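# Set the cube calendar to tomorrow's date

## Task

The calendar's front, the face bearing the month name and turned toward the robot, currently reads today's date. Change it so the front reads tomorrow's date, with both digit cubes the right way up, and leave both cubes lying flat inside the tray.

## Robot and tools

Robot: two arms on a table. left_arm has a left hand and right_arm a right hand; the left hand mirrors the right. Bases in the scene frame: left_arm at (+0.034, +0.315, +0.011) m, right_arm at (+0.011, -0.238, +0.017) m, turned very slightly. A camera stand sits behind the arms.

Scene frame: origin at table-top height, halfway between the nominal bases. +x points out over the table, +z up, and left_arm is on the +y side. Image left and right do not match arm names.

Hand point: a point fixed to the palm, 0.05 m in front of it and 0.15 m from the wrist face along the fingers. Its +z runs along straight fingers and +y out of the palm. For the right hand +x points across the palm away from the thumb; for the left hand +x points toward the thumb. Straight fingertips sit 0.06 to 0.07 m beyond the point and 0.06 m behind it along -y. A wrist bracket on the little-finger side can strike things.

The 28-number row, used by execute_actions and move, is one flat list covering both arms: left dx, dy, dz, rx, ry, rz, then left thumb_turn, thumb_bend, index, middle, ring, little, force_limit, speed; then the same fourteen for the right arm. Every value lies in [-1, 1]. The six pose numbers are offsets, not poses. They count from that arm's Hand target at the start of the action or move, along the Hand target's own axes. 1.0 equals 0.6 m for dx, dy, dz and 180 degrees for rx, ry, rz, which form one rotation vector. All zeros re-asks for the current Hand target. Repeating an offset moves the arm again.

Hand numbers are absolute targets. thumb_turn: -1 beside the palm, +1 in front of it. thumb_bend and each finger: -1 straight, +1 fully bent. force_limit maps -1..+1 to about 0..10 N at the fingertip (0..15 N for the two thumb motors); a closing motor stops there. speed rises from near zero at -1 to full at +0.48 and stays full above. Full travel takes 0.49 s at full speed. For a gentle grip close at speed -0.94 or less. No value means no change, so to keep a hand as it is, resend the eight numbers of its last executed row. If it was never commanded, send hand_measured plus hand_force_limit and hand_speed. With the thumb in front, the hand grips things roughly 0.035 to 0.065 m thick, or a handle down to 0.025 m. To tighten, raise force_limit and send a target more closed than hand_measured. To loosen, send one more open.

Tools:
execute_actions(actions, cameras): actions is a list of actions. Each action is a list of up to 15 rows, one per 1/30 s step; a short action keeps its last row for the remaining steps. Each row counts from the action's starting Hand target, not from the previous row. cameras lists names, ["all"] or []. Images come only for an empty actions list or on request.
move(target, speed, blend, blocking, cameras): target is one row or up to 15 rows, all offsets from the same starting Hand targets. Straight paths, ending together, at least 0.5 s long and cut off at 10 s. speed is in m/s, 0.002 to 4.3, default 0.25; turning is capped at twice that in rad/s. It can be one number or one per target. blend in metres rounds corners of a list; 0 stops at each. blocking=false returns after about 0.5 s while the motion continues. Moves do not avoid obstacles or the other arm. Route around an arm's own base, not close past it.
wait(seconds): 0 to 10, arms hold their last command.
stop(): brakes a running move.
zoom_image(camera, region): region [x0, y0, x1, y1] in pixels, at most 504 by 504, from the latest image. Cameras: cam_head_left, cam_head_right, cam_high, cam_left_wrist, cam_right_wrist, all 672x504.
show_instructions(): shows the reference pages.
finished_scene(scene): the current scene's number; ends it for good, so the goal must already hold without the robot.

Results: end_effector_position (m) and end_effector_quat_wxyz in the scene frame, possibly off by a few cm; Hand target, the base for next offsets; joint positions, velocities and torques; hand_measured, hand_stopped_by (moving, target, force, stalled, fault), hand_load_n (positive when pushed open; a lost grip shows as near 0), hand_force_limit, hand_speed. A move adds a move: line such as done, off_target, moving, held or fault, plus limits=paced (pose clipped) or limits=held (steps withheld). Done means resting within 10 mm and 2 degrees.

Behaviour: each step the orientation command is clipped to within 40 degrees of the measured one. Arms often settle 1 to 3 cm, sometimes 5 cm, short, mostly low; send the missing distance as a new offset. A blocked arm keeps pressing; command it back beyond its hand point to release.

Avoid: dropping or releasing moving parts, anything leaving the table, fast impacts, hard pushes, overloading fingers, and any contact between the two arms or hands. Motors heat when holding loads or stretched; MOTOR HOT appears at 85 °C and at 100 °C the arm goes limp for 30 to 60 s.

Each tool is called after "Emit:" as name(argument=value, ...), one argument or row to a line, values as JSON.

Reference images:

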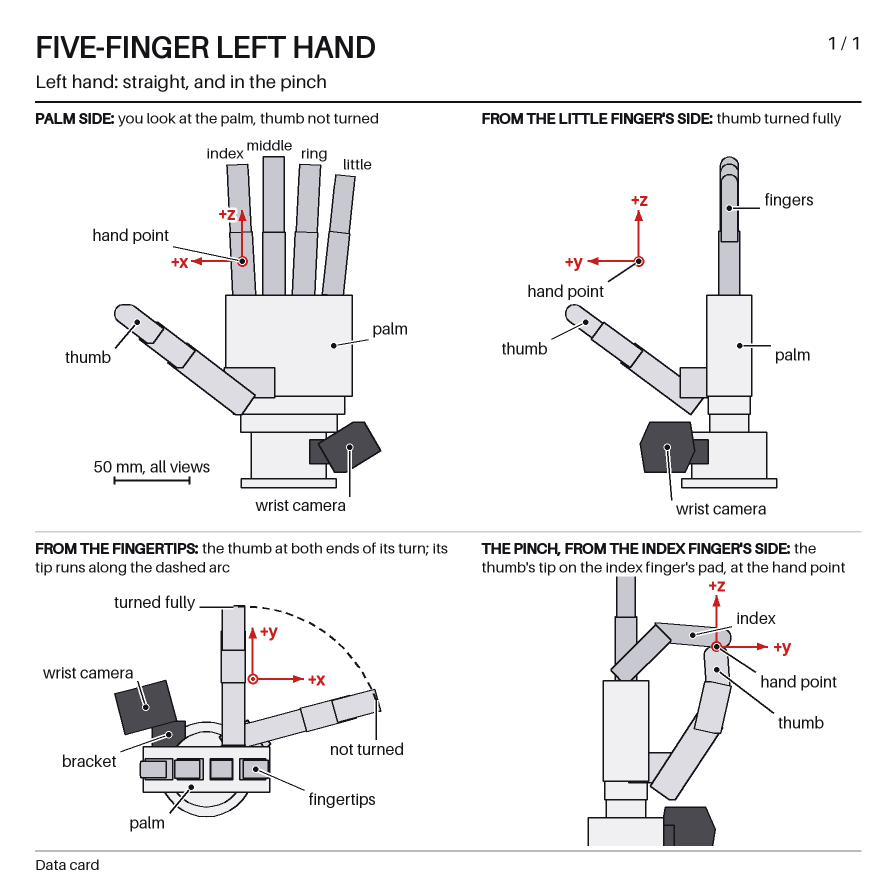

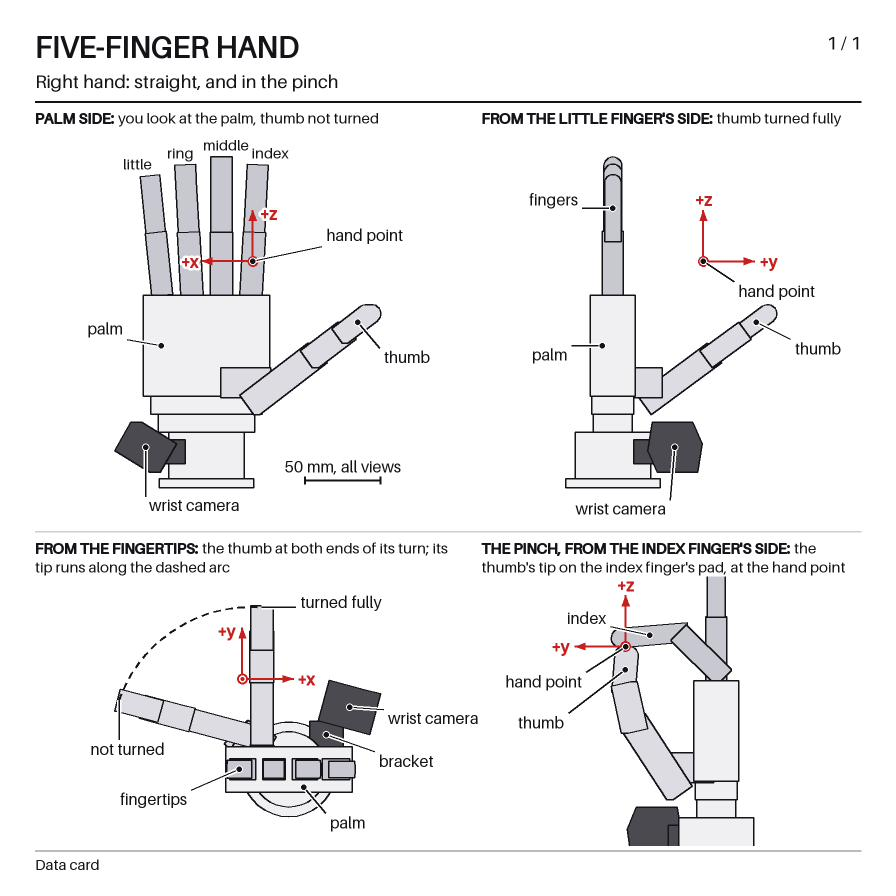

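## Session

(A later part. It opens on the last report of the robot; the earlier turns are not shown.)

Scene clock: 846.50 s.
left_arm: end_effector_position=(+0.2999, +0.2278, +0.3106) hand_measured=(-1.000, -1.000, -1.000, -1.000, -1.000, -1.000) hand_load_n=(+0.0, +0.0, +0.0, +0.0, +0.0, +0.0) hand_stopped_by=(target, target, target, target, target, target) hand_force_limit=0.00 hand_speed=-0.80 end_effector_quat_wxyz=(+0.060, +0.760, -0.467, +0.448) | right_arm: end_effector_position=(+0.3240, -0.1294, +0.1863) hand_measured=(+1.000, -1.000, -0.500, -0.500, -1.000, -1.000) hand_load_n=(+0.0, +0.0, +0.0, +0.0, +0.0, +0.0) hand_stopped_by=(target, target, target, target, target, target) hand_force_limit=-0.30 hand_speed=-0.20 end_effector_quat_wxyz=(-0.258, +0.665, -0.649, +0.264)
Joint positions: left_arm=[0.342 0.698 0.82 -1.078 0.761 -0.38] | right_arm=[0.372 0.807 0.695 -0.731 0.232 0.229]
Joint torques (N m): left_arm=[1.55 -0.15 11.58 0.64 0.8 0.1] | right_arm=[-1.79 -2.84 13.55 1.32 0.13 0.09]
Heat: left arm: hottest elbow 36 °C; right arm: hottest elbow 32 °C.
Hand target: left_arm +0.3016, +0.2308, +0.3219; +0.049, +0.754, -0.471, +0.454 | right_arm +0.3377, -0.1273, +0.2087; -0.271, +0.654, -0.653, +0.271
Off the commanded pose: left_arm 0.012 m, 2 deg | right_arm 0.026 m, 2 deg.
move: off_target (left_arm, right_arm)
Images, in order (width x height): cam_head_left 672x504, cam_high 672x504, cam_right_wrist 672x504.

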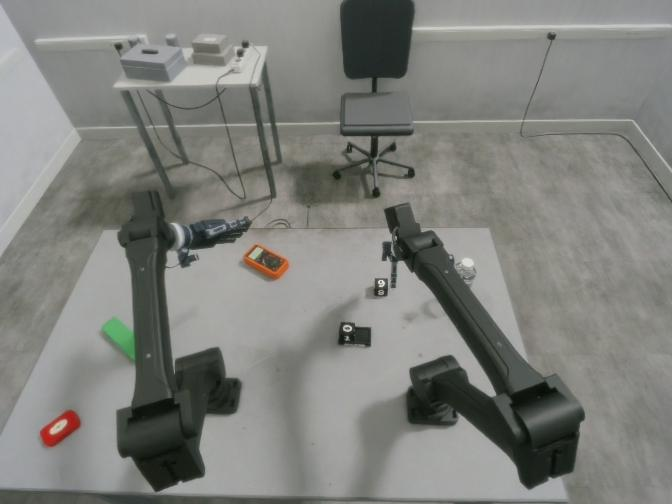

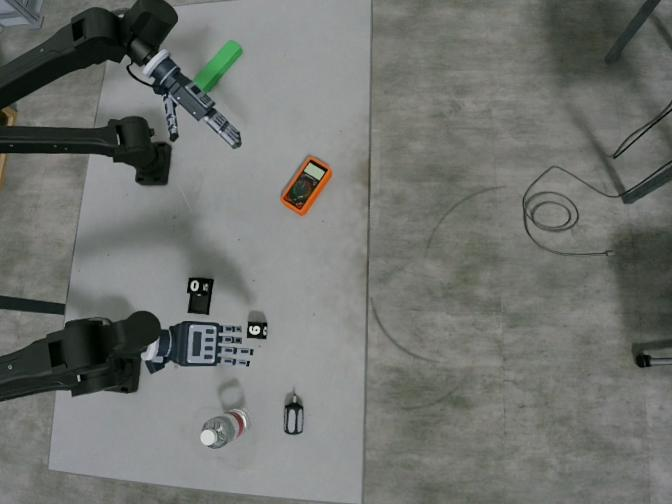

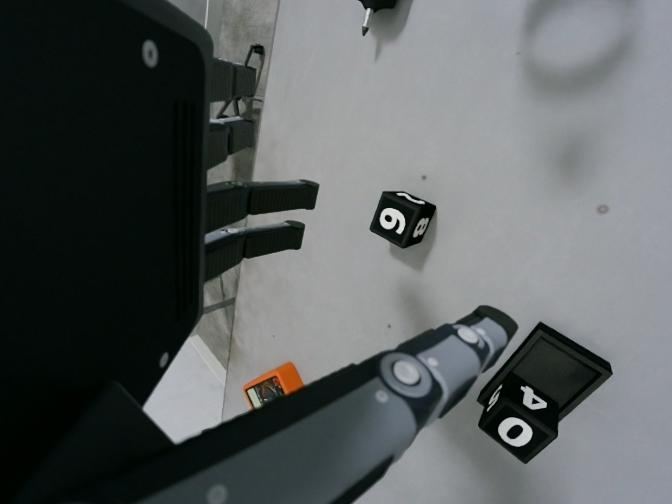

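Emit:
move(
  target=[0,0,0,0,0,0,-1,-1,-1,-1,-1,-1,0,-0.8,-0.0005,0.1077,0.2192,0,0,0,1,-1,-0.5,-0.5,-1,-1,-0.3,-0.2],
  speed=0.15,
  cameras=["cam_right_wrist"],
)

Emit:
zoom_image(
  camera="cam_right_wrist",
  region=[280, 180, 480, 380],
)

Scene clock: 878.77 s.
left_arm: end_effector_position=(+0.2999, +0.2278, +0.3106) hand_measured=(-1.000, -1.000, -1.000, -1.000, -1.000, -1.000) hand_load_n=(+0.0, +0.0, +0.0, +0.0, +0.0, +0.0) hand_stopped_by=(target, target, target, target, target, target) hand_force_limit=0.00 hand_speed=-0.80 end_effector_quat_wxyz=(+0.060, +0.760, -0.467, +0.448) | right_arm: end_effector_position=(+0.3813, -0.1237, +0.0698) hand_measured=(+1.000, -1.000, -0.500, -0.500, -1.000, -1.000) hand_load_n=(+0.0, +0.0, +0.0, +0.0, +0.0, +0.0) hand_stopped_by=(target, target, target, target, target, target) hand_force_limit=-0.30 hand_speed=-0.20 end_effector_quat_wxyz=(-0.269, +0.655, -0.654, +0.267)
Joint positions: left_arm=[0.342 0.698 0.82 -1.078 0.761 -0.38] | right_arm=[0.323 1.133 0.536 -0.218 0.201 0.21]
Joint torques (N m): left_arm=[1.55 -0.26 11.62 0.65 0.8 0.12] | right_arm=[-2.02 -6.36 8.1 2.33 -0.04 -0.11]
Heat: left arm: hottest elbow 36 °C; right arm: hottest elbow 34 °C.
Hand target: left_arm +0.3016, +0.2308, +0.3219; +0.049, +0.754, -0.471, +0.454 | right_arm +0.3850, -0.1272, +0.0699; -0.270, +0.654, -0.653, +0.271
Off the commanded pose: left_arm 0.012 m, 2 deg | right_arm 0.005 m, 1 deg.
move: off_target (left_arm)
Images, in order (width x height): cam_right_wrist 672x504.

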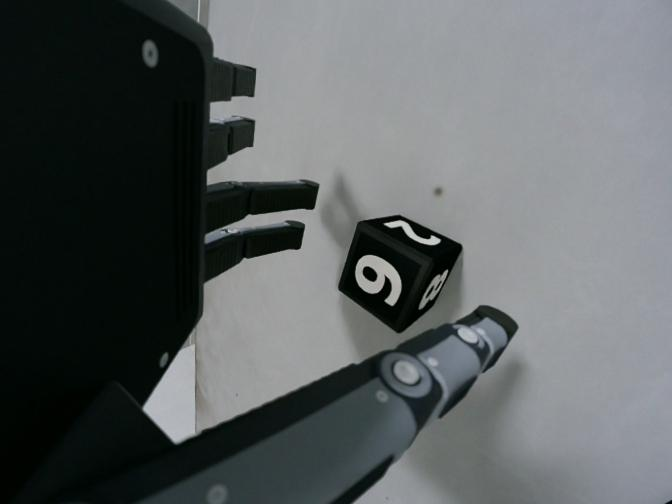

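Scaled by 2.520.

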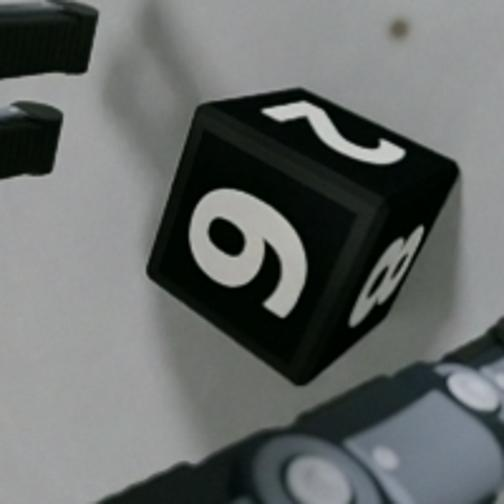

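Emit:
move(
  target=[0,0,0,0,0,0,-1,-1,-1,-1,-1,-1,0,-0.8,-0.0115,0.0382,0.0405,0,0,0,1,-1,-0.5,-0.5,-1,-1,-0.3,-0.2],
  speed=0.05,
  cameras=["cam_right_wrist"],
)

Emit:
zoom_image(
  camera="cam_right_wrist",
  region=[240, 180, 480, 420],
)

Scene clock: 890.93 s.
left_arm: end_effector_position=(+0.2999, +0.2278, +0.3106) hand_measured=(-1.000, -1.000, -1.000, -1.000, -1.000, -1.000) hand_load_n=(-0.5, +0.0, +0.0, +0.0, +0.0, +0.0) hand_stopped_by=(target, target, target, target, target, target) hand_force_limit=0.00 hand_speed=-0.80 end_effector_quat_wxyz=(+0.060, +0.760, -0.467, +0.448) | right_arm: end_effector_position=(+0.3866, -0.1241, +0.0409) hand_measured=(+1.000, -1.000, -0.500, -0.500, -1.000, -1.000) hand_load_n=(+0.0, +0.0, +0.0, +0.0, +0.0, +0.0) hand_stopped_by=(target, target, target, target, target, target) hand_force_limit=-0.30 hand_speed=-0.20 end_effector_quat_wxyz=(-0.270, +0.652, -0.654, +0.273)
Joint positions: left_arm=[0.342 0.698 0.82 -1.078 0.761 -0.38] | right_arm=[0.323 1.217 0.497 -0.086 0.211 0.21]
Joint torques (N m): left_arm=[1.55 -0.26 11.56 0.62 0.8 0.11] | right_arm=[-0.38 -6.18 7.24 2.32 0.11 0.05]
Heat: left arm: hottest elbow 36 °C; right arm: hottest elbow 33 °C.
Hand target: left_arm +0.3016, +0.2308, +0.3219; +0.049, +0.754, -0.471, +0.454 | right_arm +0.3860, -0.1204, +0.0365; -0.270, +0.654, -0.653, +0.271
Off the commanded pose: left_arm 0.012 m, 2 deg | right_arm 0.006 m, 0 deg.
move: off_target (left_arm)
Images, in order (width x height): cam_right_wrist 672x504.

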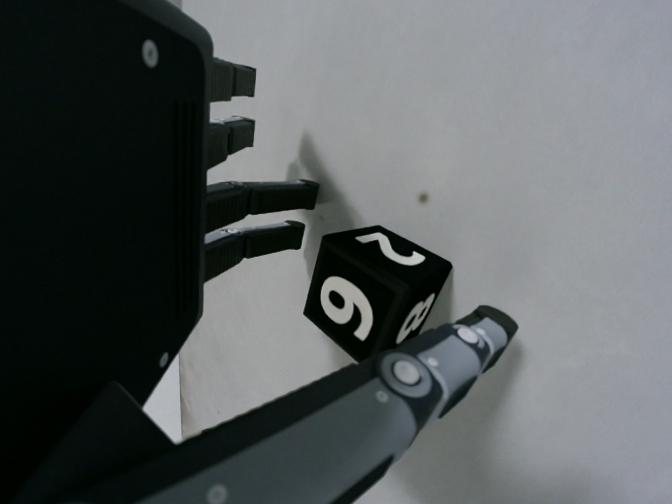

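Scaled by 2.100.

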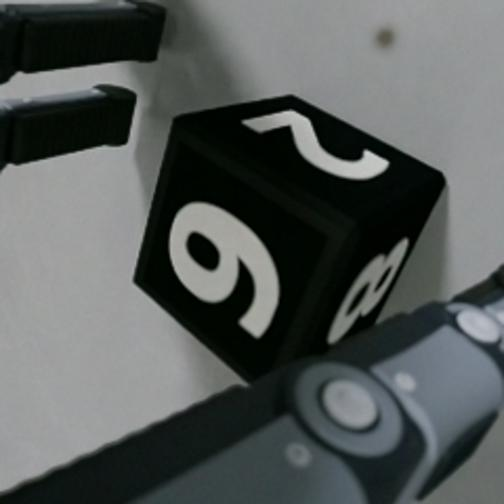

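Emit:
move(
  target=[0,0,0,0,0,0,-1,-1,-1,-1,-1,-1,0,-0.8,-0.019,0,0,0,0,0,1,-1,-0.5,-0.5,-1,-1,-0.3,-0.2],
  speed=0.05,
  cameras=["cam_right_wrist"],
)

Emit:
zoom_image(
  camera="cam_right_wrist",
  region=[240, 180, 480, 420],
)

Scene clock: 904.50 s.
left_arm: end_effector_position=(+0.2999, +0.2278, +0.3106) hand_measured=(-1.000, -1.000, -1.000, -1.000, -1.000, -1.000) hand_load_n=(+0.0, +0.0, +0.0, +0.0, +0.0, +0.0) hand_stopped_by=(target, target, target, target, target, target) hand_force_limit=0.00 hand_speed=-0.80 end_effector_quat_wxyz=(+0.060, +0.760, -0.467, +0.448) | right_arm: end_effector_position=(+0.3835, -0.1142, +0.0384) hand_measured=(+1.000, -1.000, -0.500, -0.500, -1.000, -1.000) hand_load_n=(+0.0, +0.0, +0.0, +0.0, +0.0, +0.0) hand_stopped_by=(target, target, target, target, target, target) hand_force_limit=-0.30 hand_speed=-0.20 end_effector_quat_wxyz=(-0.268, +0.654, -0.652, +0.273)
Joint positions: left_arm=[0.342 0.698 0.82 -1.078 0.761 -0.38] | right_arm=[0.359 1.225 0.497 -0.086 0.236 0.232]
Joint torques (N m): left_arm=[1.67 -0.26 11.6 0.65 0.8 0.12] | right_arm=[-0.38 -6.01 7.95 2.14 0.13 0.1]
Heat: left arm: hottest elbow 36 °C; right arm: hottest elbow 33 °C.
Hand target: left_arm +0.3016, +0.2308, +0.3219; +0.049, +0.754, -0.471, +0.454 | right_arm +0.3861, -0.1090, +0.0365; -0.270, +0.654, -0.653, +0.271
Off the commanded pose: left_arm 0.012 m, 2 deg | right_arm 0.006 m, 0 deg.
move: off_target (left_arm)
Images, in order (width x height): cam_right_wrist 672x504.

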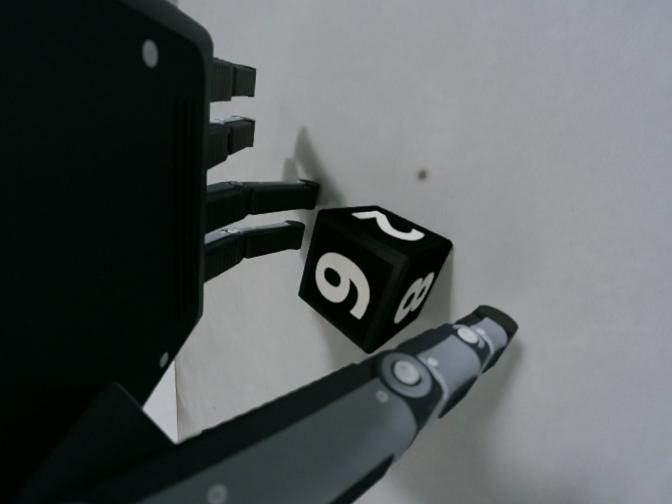

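Scaled by 2.100.

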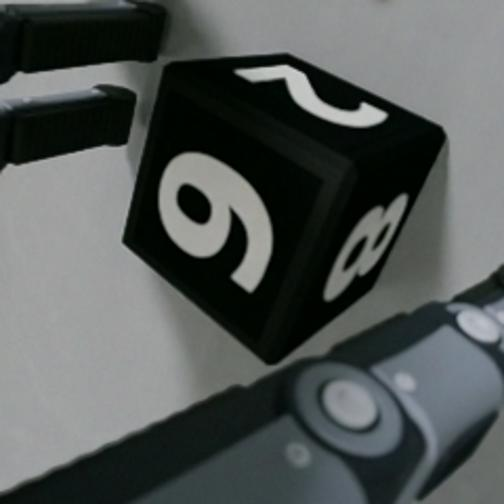

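Emit:
move(
  target=[0,0,0,0,0,0,-1,-1,-1,-1,-1,-1,0,-0.8,0,0,0,0,0,0,1,-0.5,0.15,0.15,-1,-1,0.0,-0.88],
  speed=0.05,
  cameras=["cam_right_wrist","cam_head_left"],
)

Emit:
zoom_image(
  camera="cam_head_left",
  region=[325, 305, 385, 355],
)

Scene clock: 915.20 s.
left_arm: end_effector_position=(+0.2999, +0.2278, +0.3106) hand_measured=(-1.000, -1.000, -1.000, -1.000, -1.000, -1.000) hand_load_n=(+0.0, +0.0, +0.0, +0.0, +0.0, +0.0) hand_stopped_by=(target, target, target, target, target, target) hand_force_limit=0.00 hand_speed=-0.80 end_effector_quat_wxyz=(+0.060, +0.760, -0.467, +0.448) | right_arm: end_effector_position=(+0.3843, -0.1141, +0.0388) hand_measured=(+1.000, -0.730, +0.044, +0.020, -1.000, -1.000) hand_load_n=(-2.5, +10.0, +5.0, +5.5, +0.0, +0.0) hand_stopped_by=(target, force, force, force, target, target) hand_force_limit=0.00 hand_speed=-0.88 end_effector_quat_wxyz=(-0.270, +0.653, -0.653, +0.274)
Joint positions: left_arm=[0.342 0.698 0.82 -1.078 0.761 -0.38] | right_arm=[0.359 1.225 0.497 -0.082 0.237 0.235]
Joint torques (N m): left_arm=[1.67 -0.44 11.64 0.61 0.79 0.12] | right_arm=[-0.38 -6.07 7.94 1.99 0.09 0.08]
Heat: left arm: hottest elbow 36 °C; right arm: hottest elbow 33 °C.
Hand target: left_arm +0.3016, +0.2308, +0.3219; +0.049, +0.754, -0.471, +0.454 | right_arm +0.3861, -0.1089, +0.0365; -0.271, +0.654, -0.653, +0.271
Off the commanded pose: left_arm 0.012 m, 2 deg | right_arm 0.006 m, 0 deg.
move: off_target (left_arm)
Images, in order (width x height): cam_head_left 672x504, cam_right_wrist 672x504.

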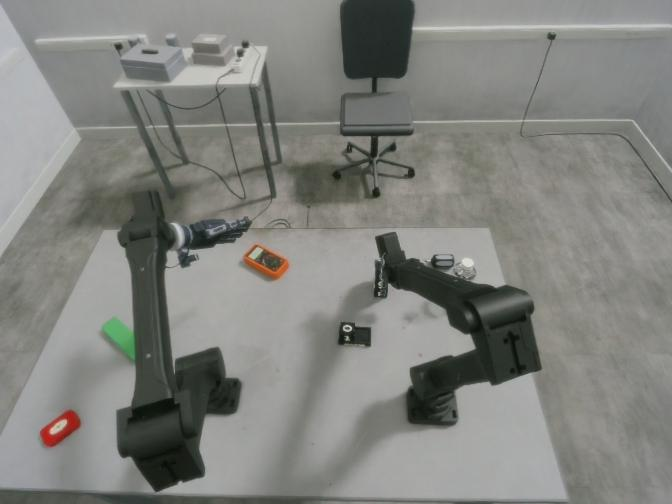

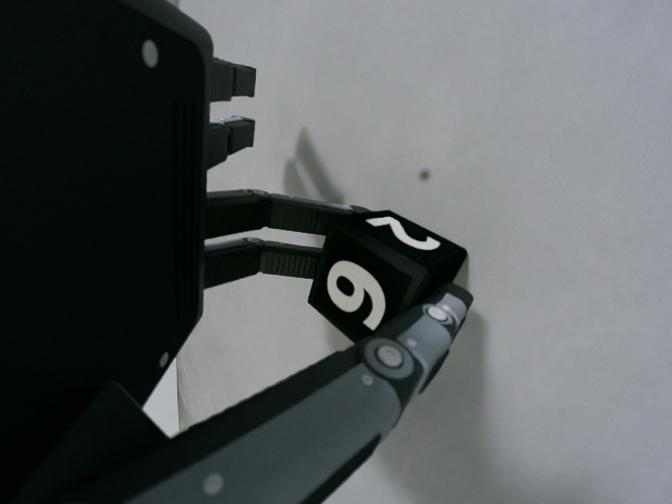

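Scaled by 8.400.

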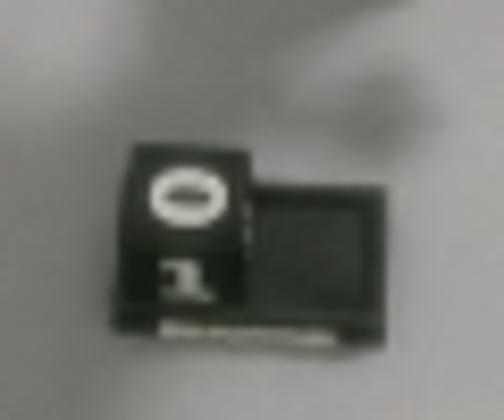

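Emit:
move(
  target=[0,0,0,0,0,0,-1,-1,-1,-1,-1,-1,0,-0.8,0,-0.06,-0.06,0,0,0,1,-0.5,0.15,0.15,-1,-1,0.0,-0.88],
  speed=0.08,
  cameras=["cam_right_wrist","cam_high"],
)

Emit:
zoom_image(
  camera="cam_high",
  region=[175, 265, 225, 325],
)

Emit:
zoom_image(
  camera="cam_right_wrist",
  region=[290, 190, 490, 390],
)

Scene clock: 946.83 s.
left_arm: end_effector_position=(+0.2999, +0.2278, +0.3106) hand_measured=(-1.000, -1.000, -1.000, -1.000, -1.000, -1.000) hand_load_n=(+0.0, +0.0, +0.0, +0.0, +0.0, +0.0) hand_stopped_by=(target, target, target, target, target, target) hand_force_limit=0.00 hand_speed=-0.80 end_effector_quat_wxyz=(+0.060, +0.760, -0.467, +0.448) | right_arm: end_effector_position=(+0.3709, -0.1186, +0.0672) hand_measured=(+1.000, -0.730, +0.044, +0.020, -1.000, -1.000) hand_load_n=(-2.5, +9.5, +4.5, +5.0, +0.0, +0.0) hand_stopped_by=(target, force, force, force, target, target) hand_force_limit=0.00 hand_speed=-0.88 end_effector_quat_wxyz=(-0.252, +0.660, -0.657, +0.265)
Joint positions: left_arm=[0.342 0.698 0.82 -1.078 0.761 -0.38] | right_arm=[0.359 1.126 0.54 -0.267 0.237 0.235]
Joint torques (N m): left_arm=[1.61 -0.32 11.62 0.7 0.79 0.12] | right_arm=[-0.38 -7.12 11.29 1.35 0.08 0.07]
Heat: left arm: hottest elbow 36 °C; right arm: hottest elbow 32 °C.
Hand target: left_arm +0.3016, +0.2308, +0.3219; +0.049, +0.754, -0.471, +0.454 | right_arm +0.3861, -0.1089, +0.0875; -0.271, +0.654, -0.653, +0.271
Off the commanded pose: left_arm 0.012 m, 2 deg | right_arm 0.027 m, 2 deg.
move: off_target (left_arm, right_arm)
Images, in order (width x height): cam_high 672x504, cam_right_wrist 672x504.

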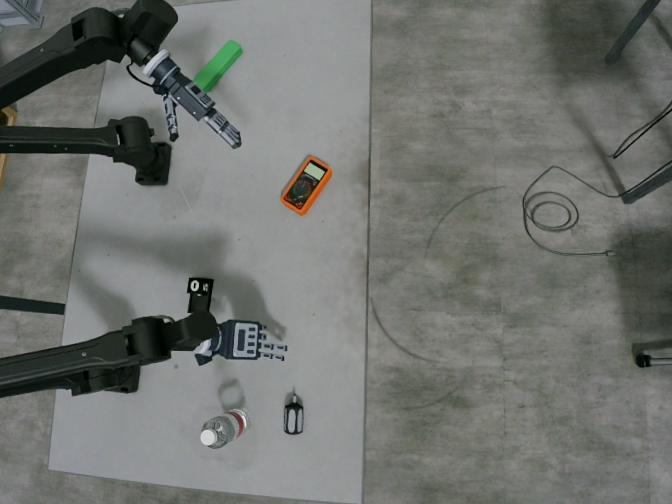

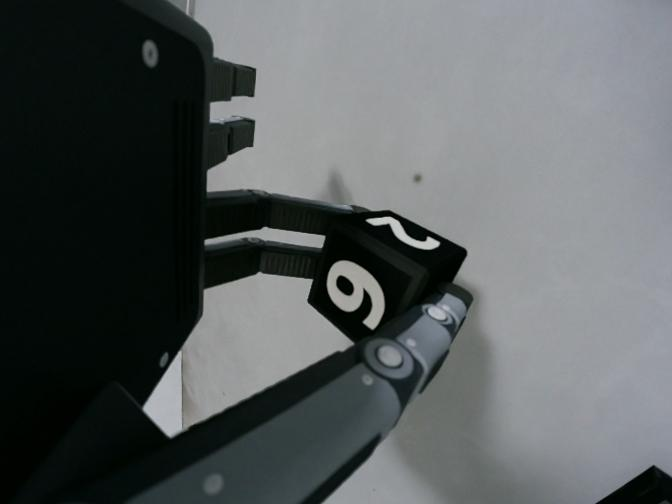

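Scaled by 8.400.

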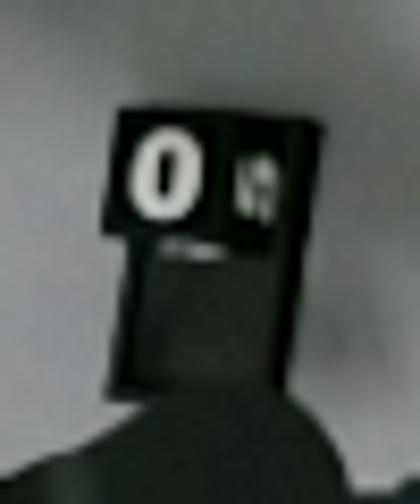

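Scaled by 2.520.

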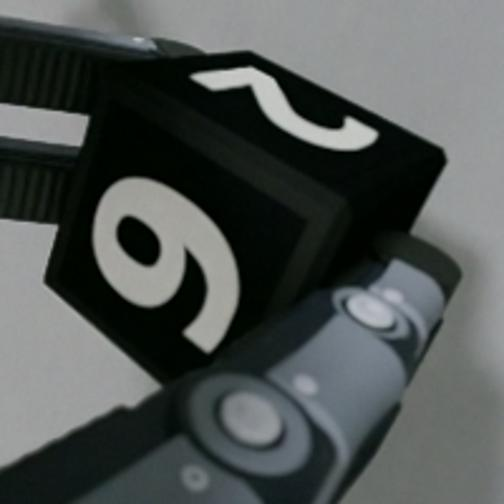

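Emit:
move(
  target=[
    [0,0,0,0,0,0,-1,-1,-1,-1,-1,-1,0,-0.8,0,-0.0707,-0.0707,0,0,0,1,-0.5,0.15,0.15,-1,-1,0.0,-0.88],
    [0,0,0,0,0,0,-1,-1,-1,-1,-1,-1,0,-0.8,-0.0717,0.1125,-0.2598,0,0.0275,0.0275,1,-0.5,0.15,0.15,-1,-1,0.0,-0.88],
  ],
  speed=0.13,
  blend=[0.02,0],
  cameras=["cam_right_wrist","cam_high","cam_head_left"],
)

Emit:
zoom_image(
  camera="cam_head_left",
  region=[325, 295, 395, 355],
)

Emit:
zoom_image(
  camera="cam_high",
  region=[165, 265, 225, 325],
)

Scene clock: 964.67 s.
left_arm: end_effector_position=(+0.2999, +0.2278, +0.3106) hand_measured=(-1.000, -1.000, -1.000, -1.000, -1.000, -1.000) hand_load_n=(+0.0, +0.0, +0.0, +0.0, +0.0, +0.0) hand_stopped_by=(target, target, target, target, target, target) hand_force_limit=0.00 hand_speed=-0.80 end_effector_quat_wxyz=(+0.060, +0.760, -0.467, +0.448) | right_arm: end_effector_position=(+0.2295, -0.0675, +0.1481) hand_measured=(+1.000, -0.730, +0.044, +0.020, -1.000, -1.000) hand_load_n=(-2.5, +9.5, +4.5, +5.0, +0.0, +0.0) hand_stopped_by=(target, force, force, force, target, target) hand_force_limit=0.00 hand_speed=-0.88 end_effector_quat_wxyz=(+0.251, -0.613, +0.691, -0.288)
Joint positions: left_arm=[0.342 0.698 0.82 -1.078 0.761 -0.38] | right_arm=[0.933 0.724 0.58 -0.952 0.652 0.858]
Joint torques (N m): left_arm=[1.49 -0.26 11.58 0.65 0.8 0.11] | right_arm=[-0.5 -2.26 9.35 0.87 0.42 0.1]
Heat: left arm: hottest elbow 36 °C; right arm: hottest elbow 34 °C.
Hand target: left_arm +0.3016, +0.2308, +0.3219; +0.049, +0.754, -0.471, +0.454 | right_arm +0.2281, -0.0660, +0.1498; +0.253, -0.612, +0.691, -0.287
Off the commanded pose: left_arm 0.012 m, 2 deg | right_arm 0.003 m, 0 deg.
move: off_target (left_arm)
Images, in order (width x height): cam_head_left 672x504, cam_high 672x504, cam_right_wrist 672x504.

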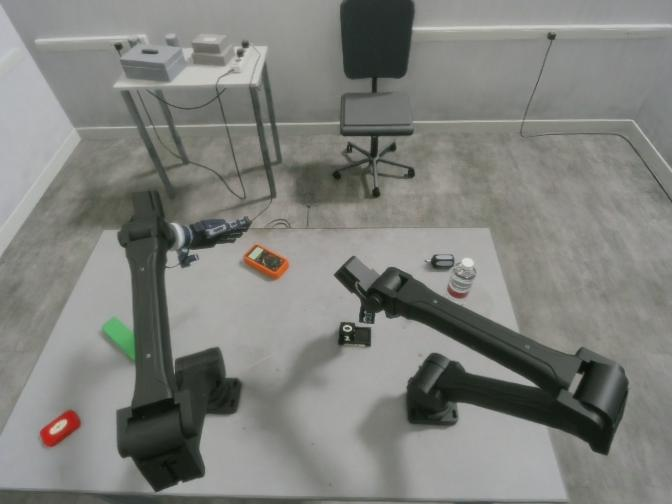

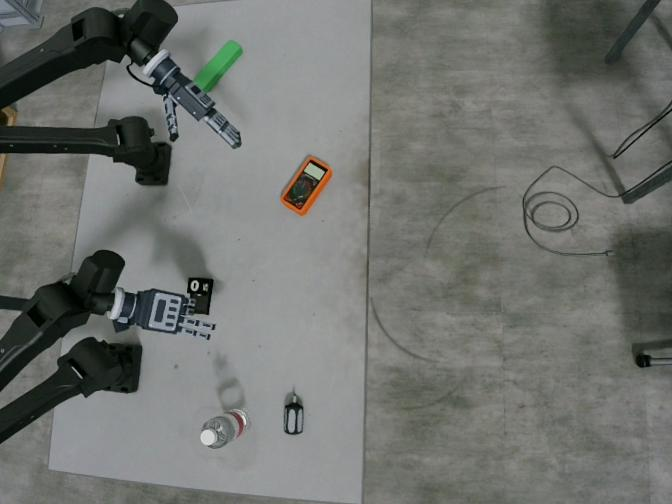

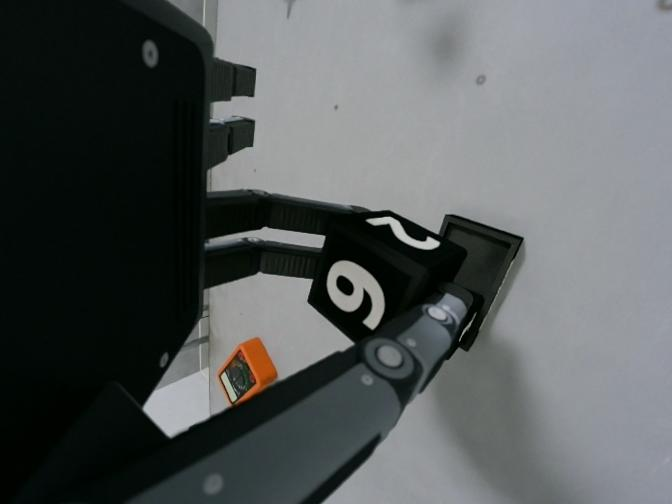

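Scaled by 7.200.

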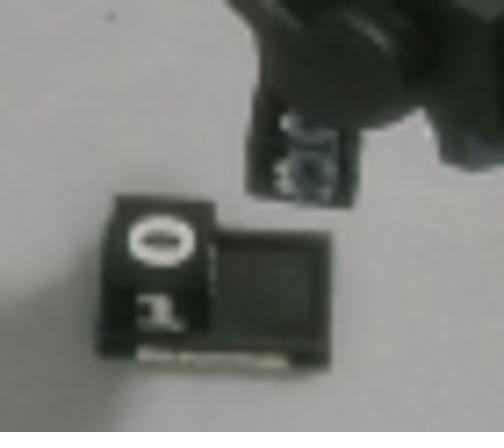

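Scaled by 8.400.

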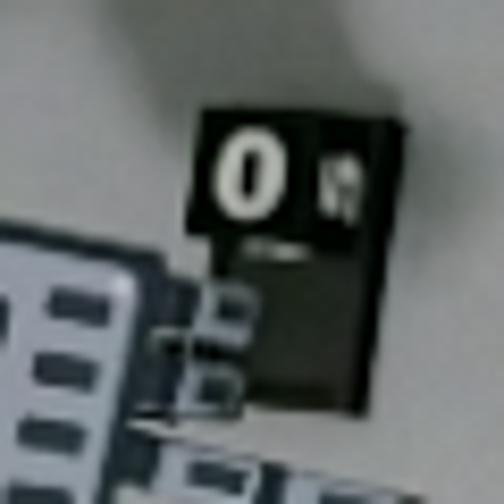

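Emit:
zoom_image(
  camera="cam_right_wrist",
  region=[300, 200, 420, 350],
)

Emit:
zoom_image(
  camera="cam_right_wrist",
  region=[400, 190, 540, 370],
)

Scaled by 3.360.

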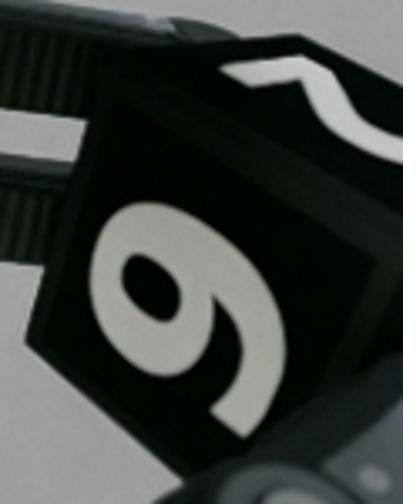

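Scaled by 2.800.

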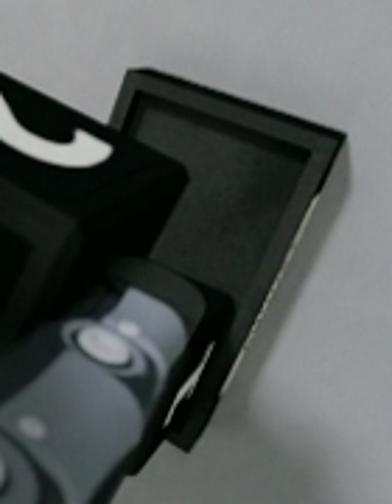

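Emit:
zoom_image(
  camera="cam_head_left",
  region=[335, 300, 379, 350],
)

Scaled by 10.080.

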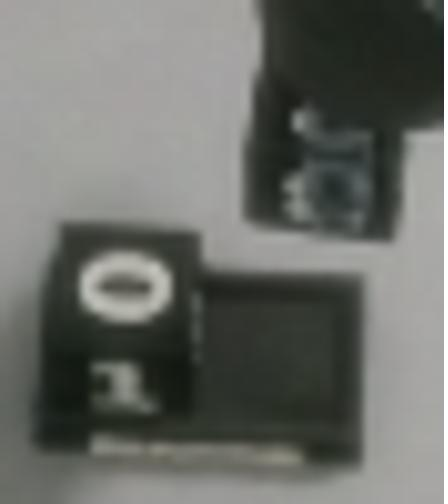

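Emit:
move(
  target=[0,0,0,0,0,0,-1,-1,-1,-1,-1,-1,0,-0.8,-0.018,0.0711,0.0468,0,-0.0137,-0.0137,1,-0.5,0.15,0.15,-1,-1,0.0,-0.88],
  speed=0.08,
  cameras=["cam_right_wrist","cam_head_left","cam_head_right"],
)

Emit:
zoom_image(
  camera="cam_head_left",
  region=[335, 300, 385, 350],
)

Emit:
zoom_image(
  camera="cam_head_right",
  region=[335, 300, 385, 350],
)

Emit:
zoom_image(
  camera="cam_right_wrist",
  region=[300, 190, 540, 430],
)

Scene clock: 1015.07 s.
left_arm: end_effector_position=(+0.2999, +0.2278, +0.3106) hand_measured=(-1.000, -1.000, -1.000, -1.000, -1.000, -1.000) hand_load_n=(+0.0, +0.0, +0.0, +0.0, +0.0, +0.0) hand_stopped_by=(target, target, target, target, target, target) hand_force_limit=0.00 hand_speed=-0.80 end_effector_quat_wxyz=(+0.060, +0.760, -0.467, +0.448) | right_arm: end_effector_position=(+0.2196, -0.0588, +0.1004) hand_measured=(+1.000, -0.730, +0.044, +0.020, -1.000, -1.000) hand_load_n=(-2.5, +10.0, +4.5, +5.5, +0.0, +0.0) hand_stopped_by=(target, force, force, force, target, target) hand_force_limit=0.00 hand_speed=-0.88 end_effector_quat_wxyz=(-0.258, +0.630, -0.676, +0.282)
Joint positions: left_arm=[0.342 0.698 0.82 -1.078 0.761 -0.38] | right_arm=[0.981 0.756 0.464 -0.803 0.65 0.859]
Joint torques (N m): left_arm=[1.49 -0.09 11.63 0.68 0.79 0.12] | right_arm=[-0.38 -1.49 8.83 1.74 0.29 -0.03]
Heat: left arm: hottest elbow 36 °C; right arm: hottest elbow 34 °C.
Hand target: left_arm +0.3016, +0.2308, +0.3219; +0.049, +0.754, -0.471, +0.454 | right_arm +0.2192, -0.0540, +0.0999; -0.262, +0.633, -0.673, +0.279
Off the commanded pose: left_arm 0.012 m, 2 deg | right_arm 0.005 m, 1 deg.
move: off_target (left_arm)
Images, in order (width x height): cam_head_left 672x504, cam_head_right 672x504, cam_right_wrist 672x504.

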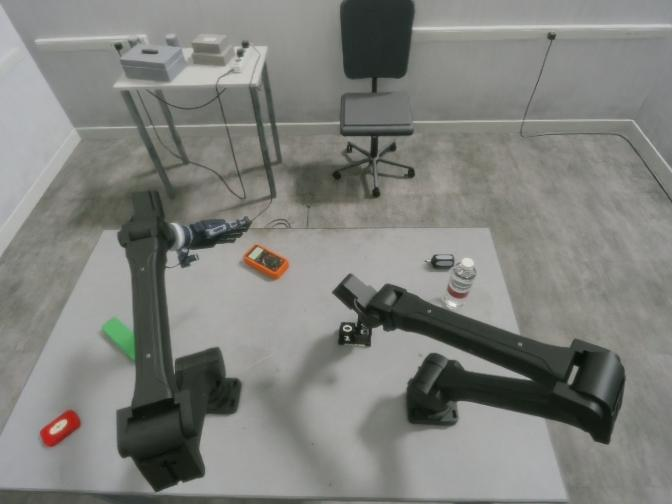

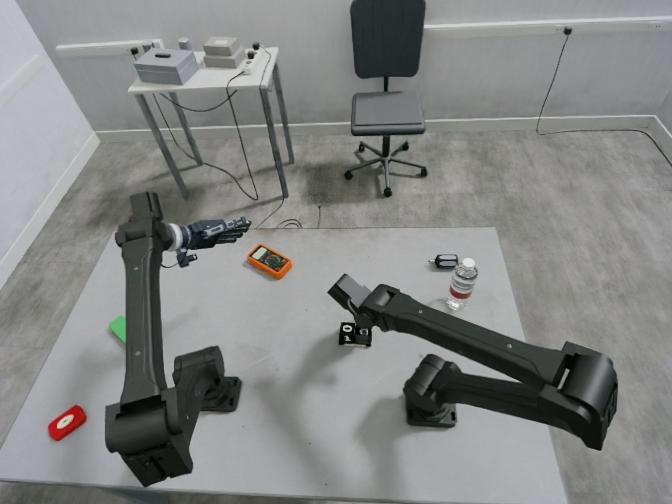

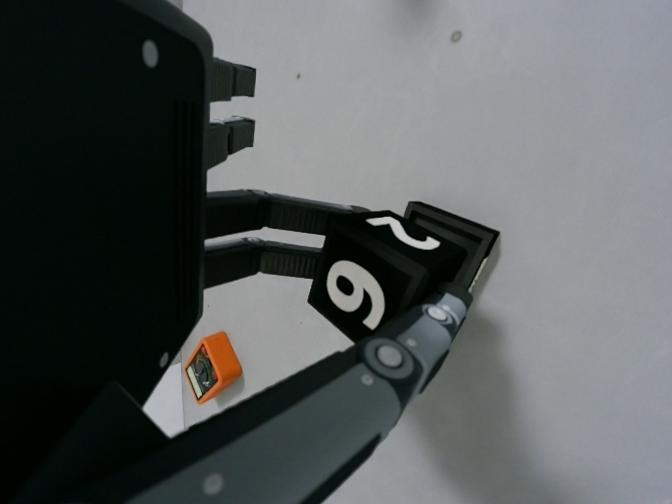

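Scaled by 10.080.

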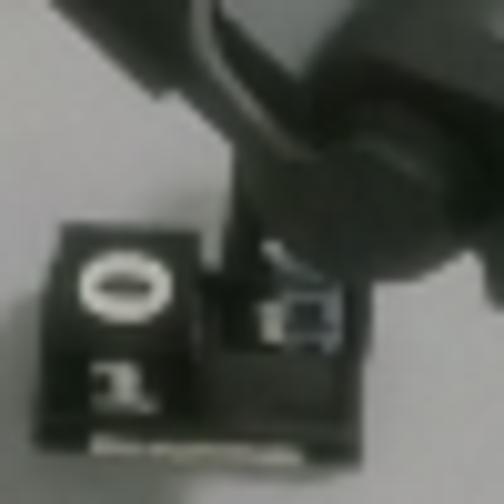

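Scaled by 10.080.

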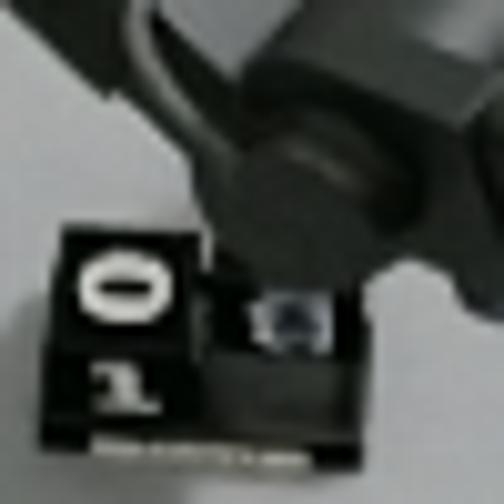

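Scaled by 2.100.

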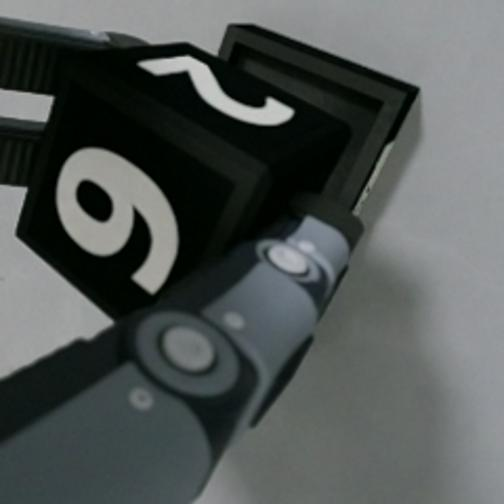

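Emit:
move(
  target=[0,0,0,0,0,0,-1,-1,-1,-1,-1,-1,0,-0.8,-0.0051,0.0297,0.0316,0,-0.0067,-0.0067,1,-0.5,0.15,0.15,-1,-1,0.0,-0.88],
  speed=0.06,
  cameras=["cam_right_wrist","cam_head_left","cam_head_right"],
)

Emit:
zoom_image(
  camera="cam_head_left",
  region=[335, 300, 385, 350],
)

Emit:
zoom_image(
  camera="cam_head_right",
  region=[335, 300, 385, 350],
)

Emit:
zoom_image(
  camera="cam_right_wrist",
  region=[300, 190, 540, 430],
)

Scene clock: 1047.10 s.
left_arm: end_effector_position=(+0.2999, +0.2278, +0.3106) hand_measured=(-1.000, -1.000, -1.000, -1.000, -1.000, -1.000) hand_load_n=(-0.5, +0.0, +0.0, +0.0, +0.0, +0.0) hand_stopped_by=(target, target, target, target, target, target) hand_force_limit=0.00 hand_speed=-0.80 end_effector_quat_wxyz=(+0.060, +0.760, -0.467, +0.448) | right_arm: end_effector_position=(+0.2200, -0.0533, +0.0751) hand_measured=(+1.000, -0.730, +0.044, +0.020, -1.000, -1.000) hand_load_n=(-2.0, +9.0, +4.0, +5.0, +0.0, +0.0) hand_stopped_by=(target, force, force, force, target, target) hand_force_limit=0.00 hand_speed=-0.88 end_effector_quat_wxyz=(-0.265, +0.639, -0.667, +0.276)
Joint positions: left_arm=[0.342 0.698 0.82 -1.078 0.761 -0.38] | right_arm=[0.981 0.796 0.406 -0.68 0.634 0.827]
Joint torques (N m): left_arm=[1.55 -0.15 11.56 0.72 0.78 0.13] | right_arm=[-0.91 -1.73 8.51 1.78 0.26 -0.1]
Heat: left arm: hottest elbow 36 °C; right arm: hottest elbow 33 °C.
Hand target: left_arm +0.3016, +0.2308, +0.3219; +0.049, +0.754, -0.471, +0.454 | right_arm +0.2202, -0.0510, +0.0738; -0.266, +0.643, -0.663, +0.275
Off the commanded pose: left_arm 0.012 m, 2 deg | right_arm 0.003 m, 1 deg.
move: off_target (left_arm)
Images, in order (width x height): cam_head_left 672x504, cam_head_right 672x504, cam_right_wrist 672x504.

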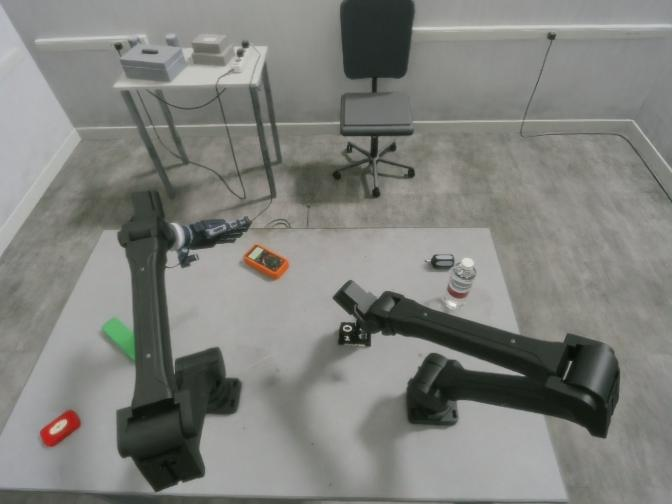

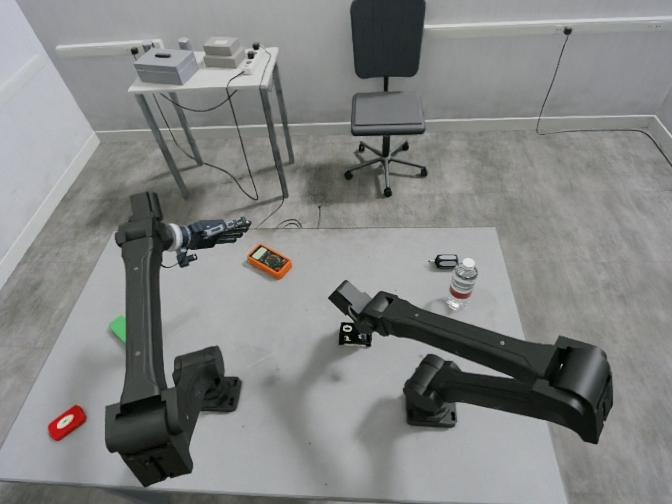

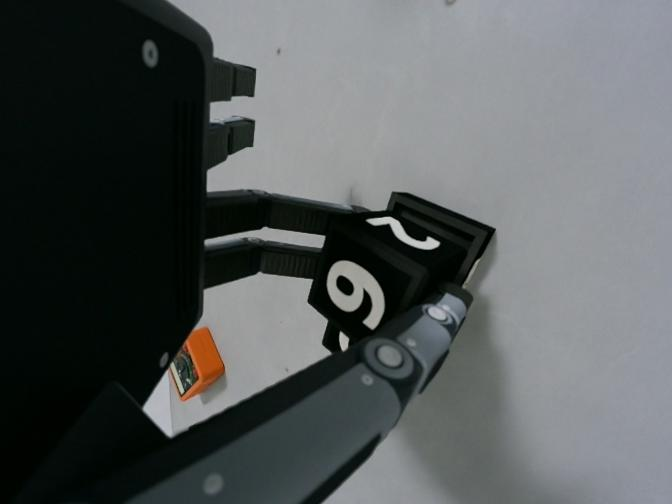

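Scaled by 10.080.

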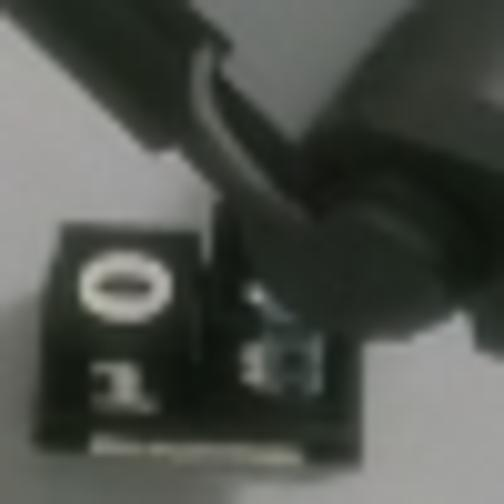

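Scaled by 10.080.

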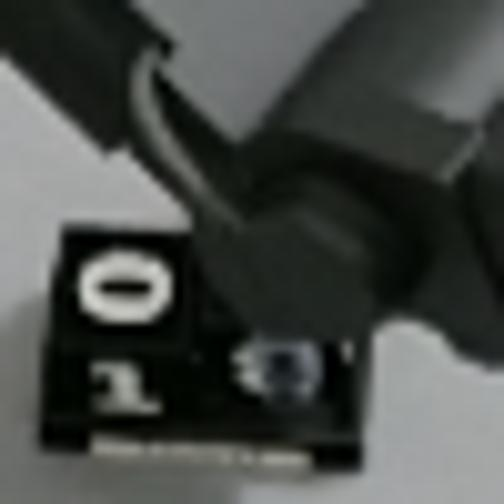

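Scaled by 2.100.

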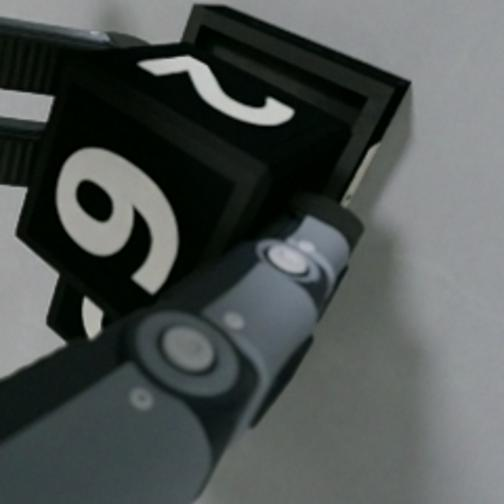

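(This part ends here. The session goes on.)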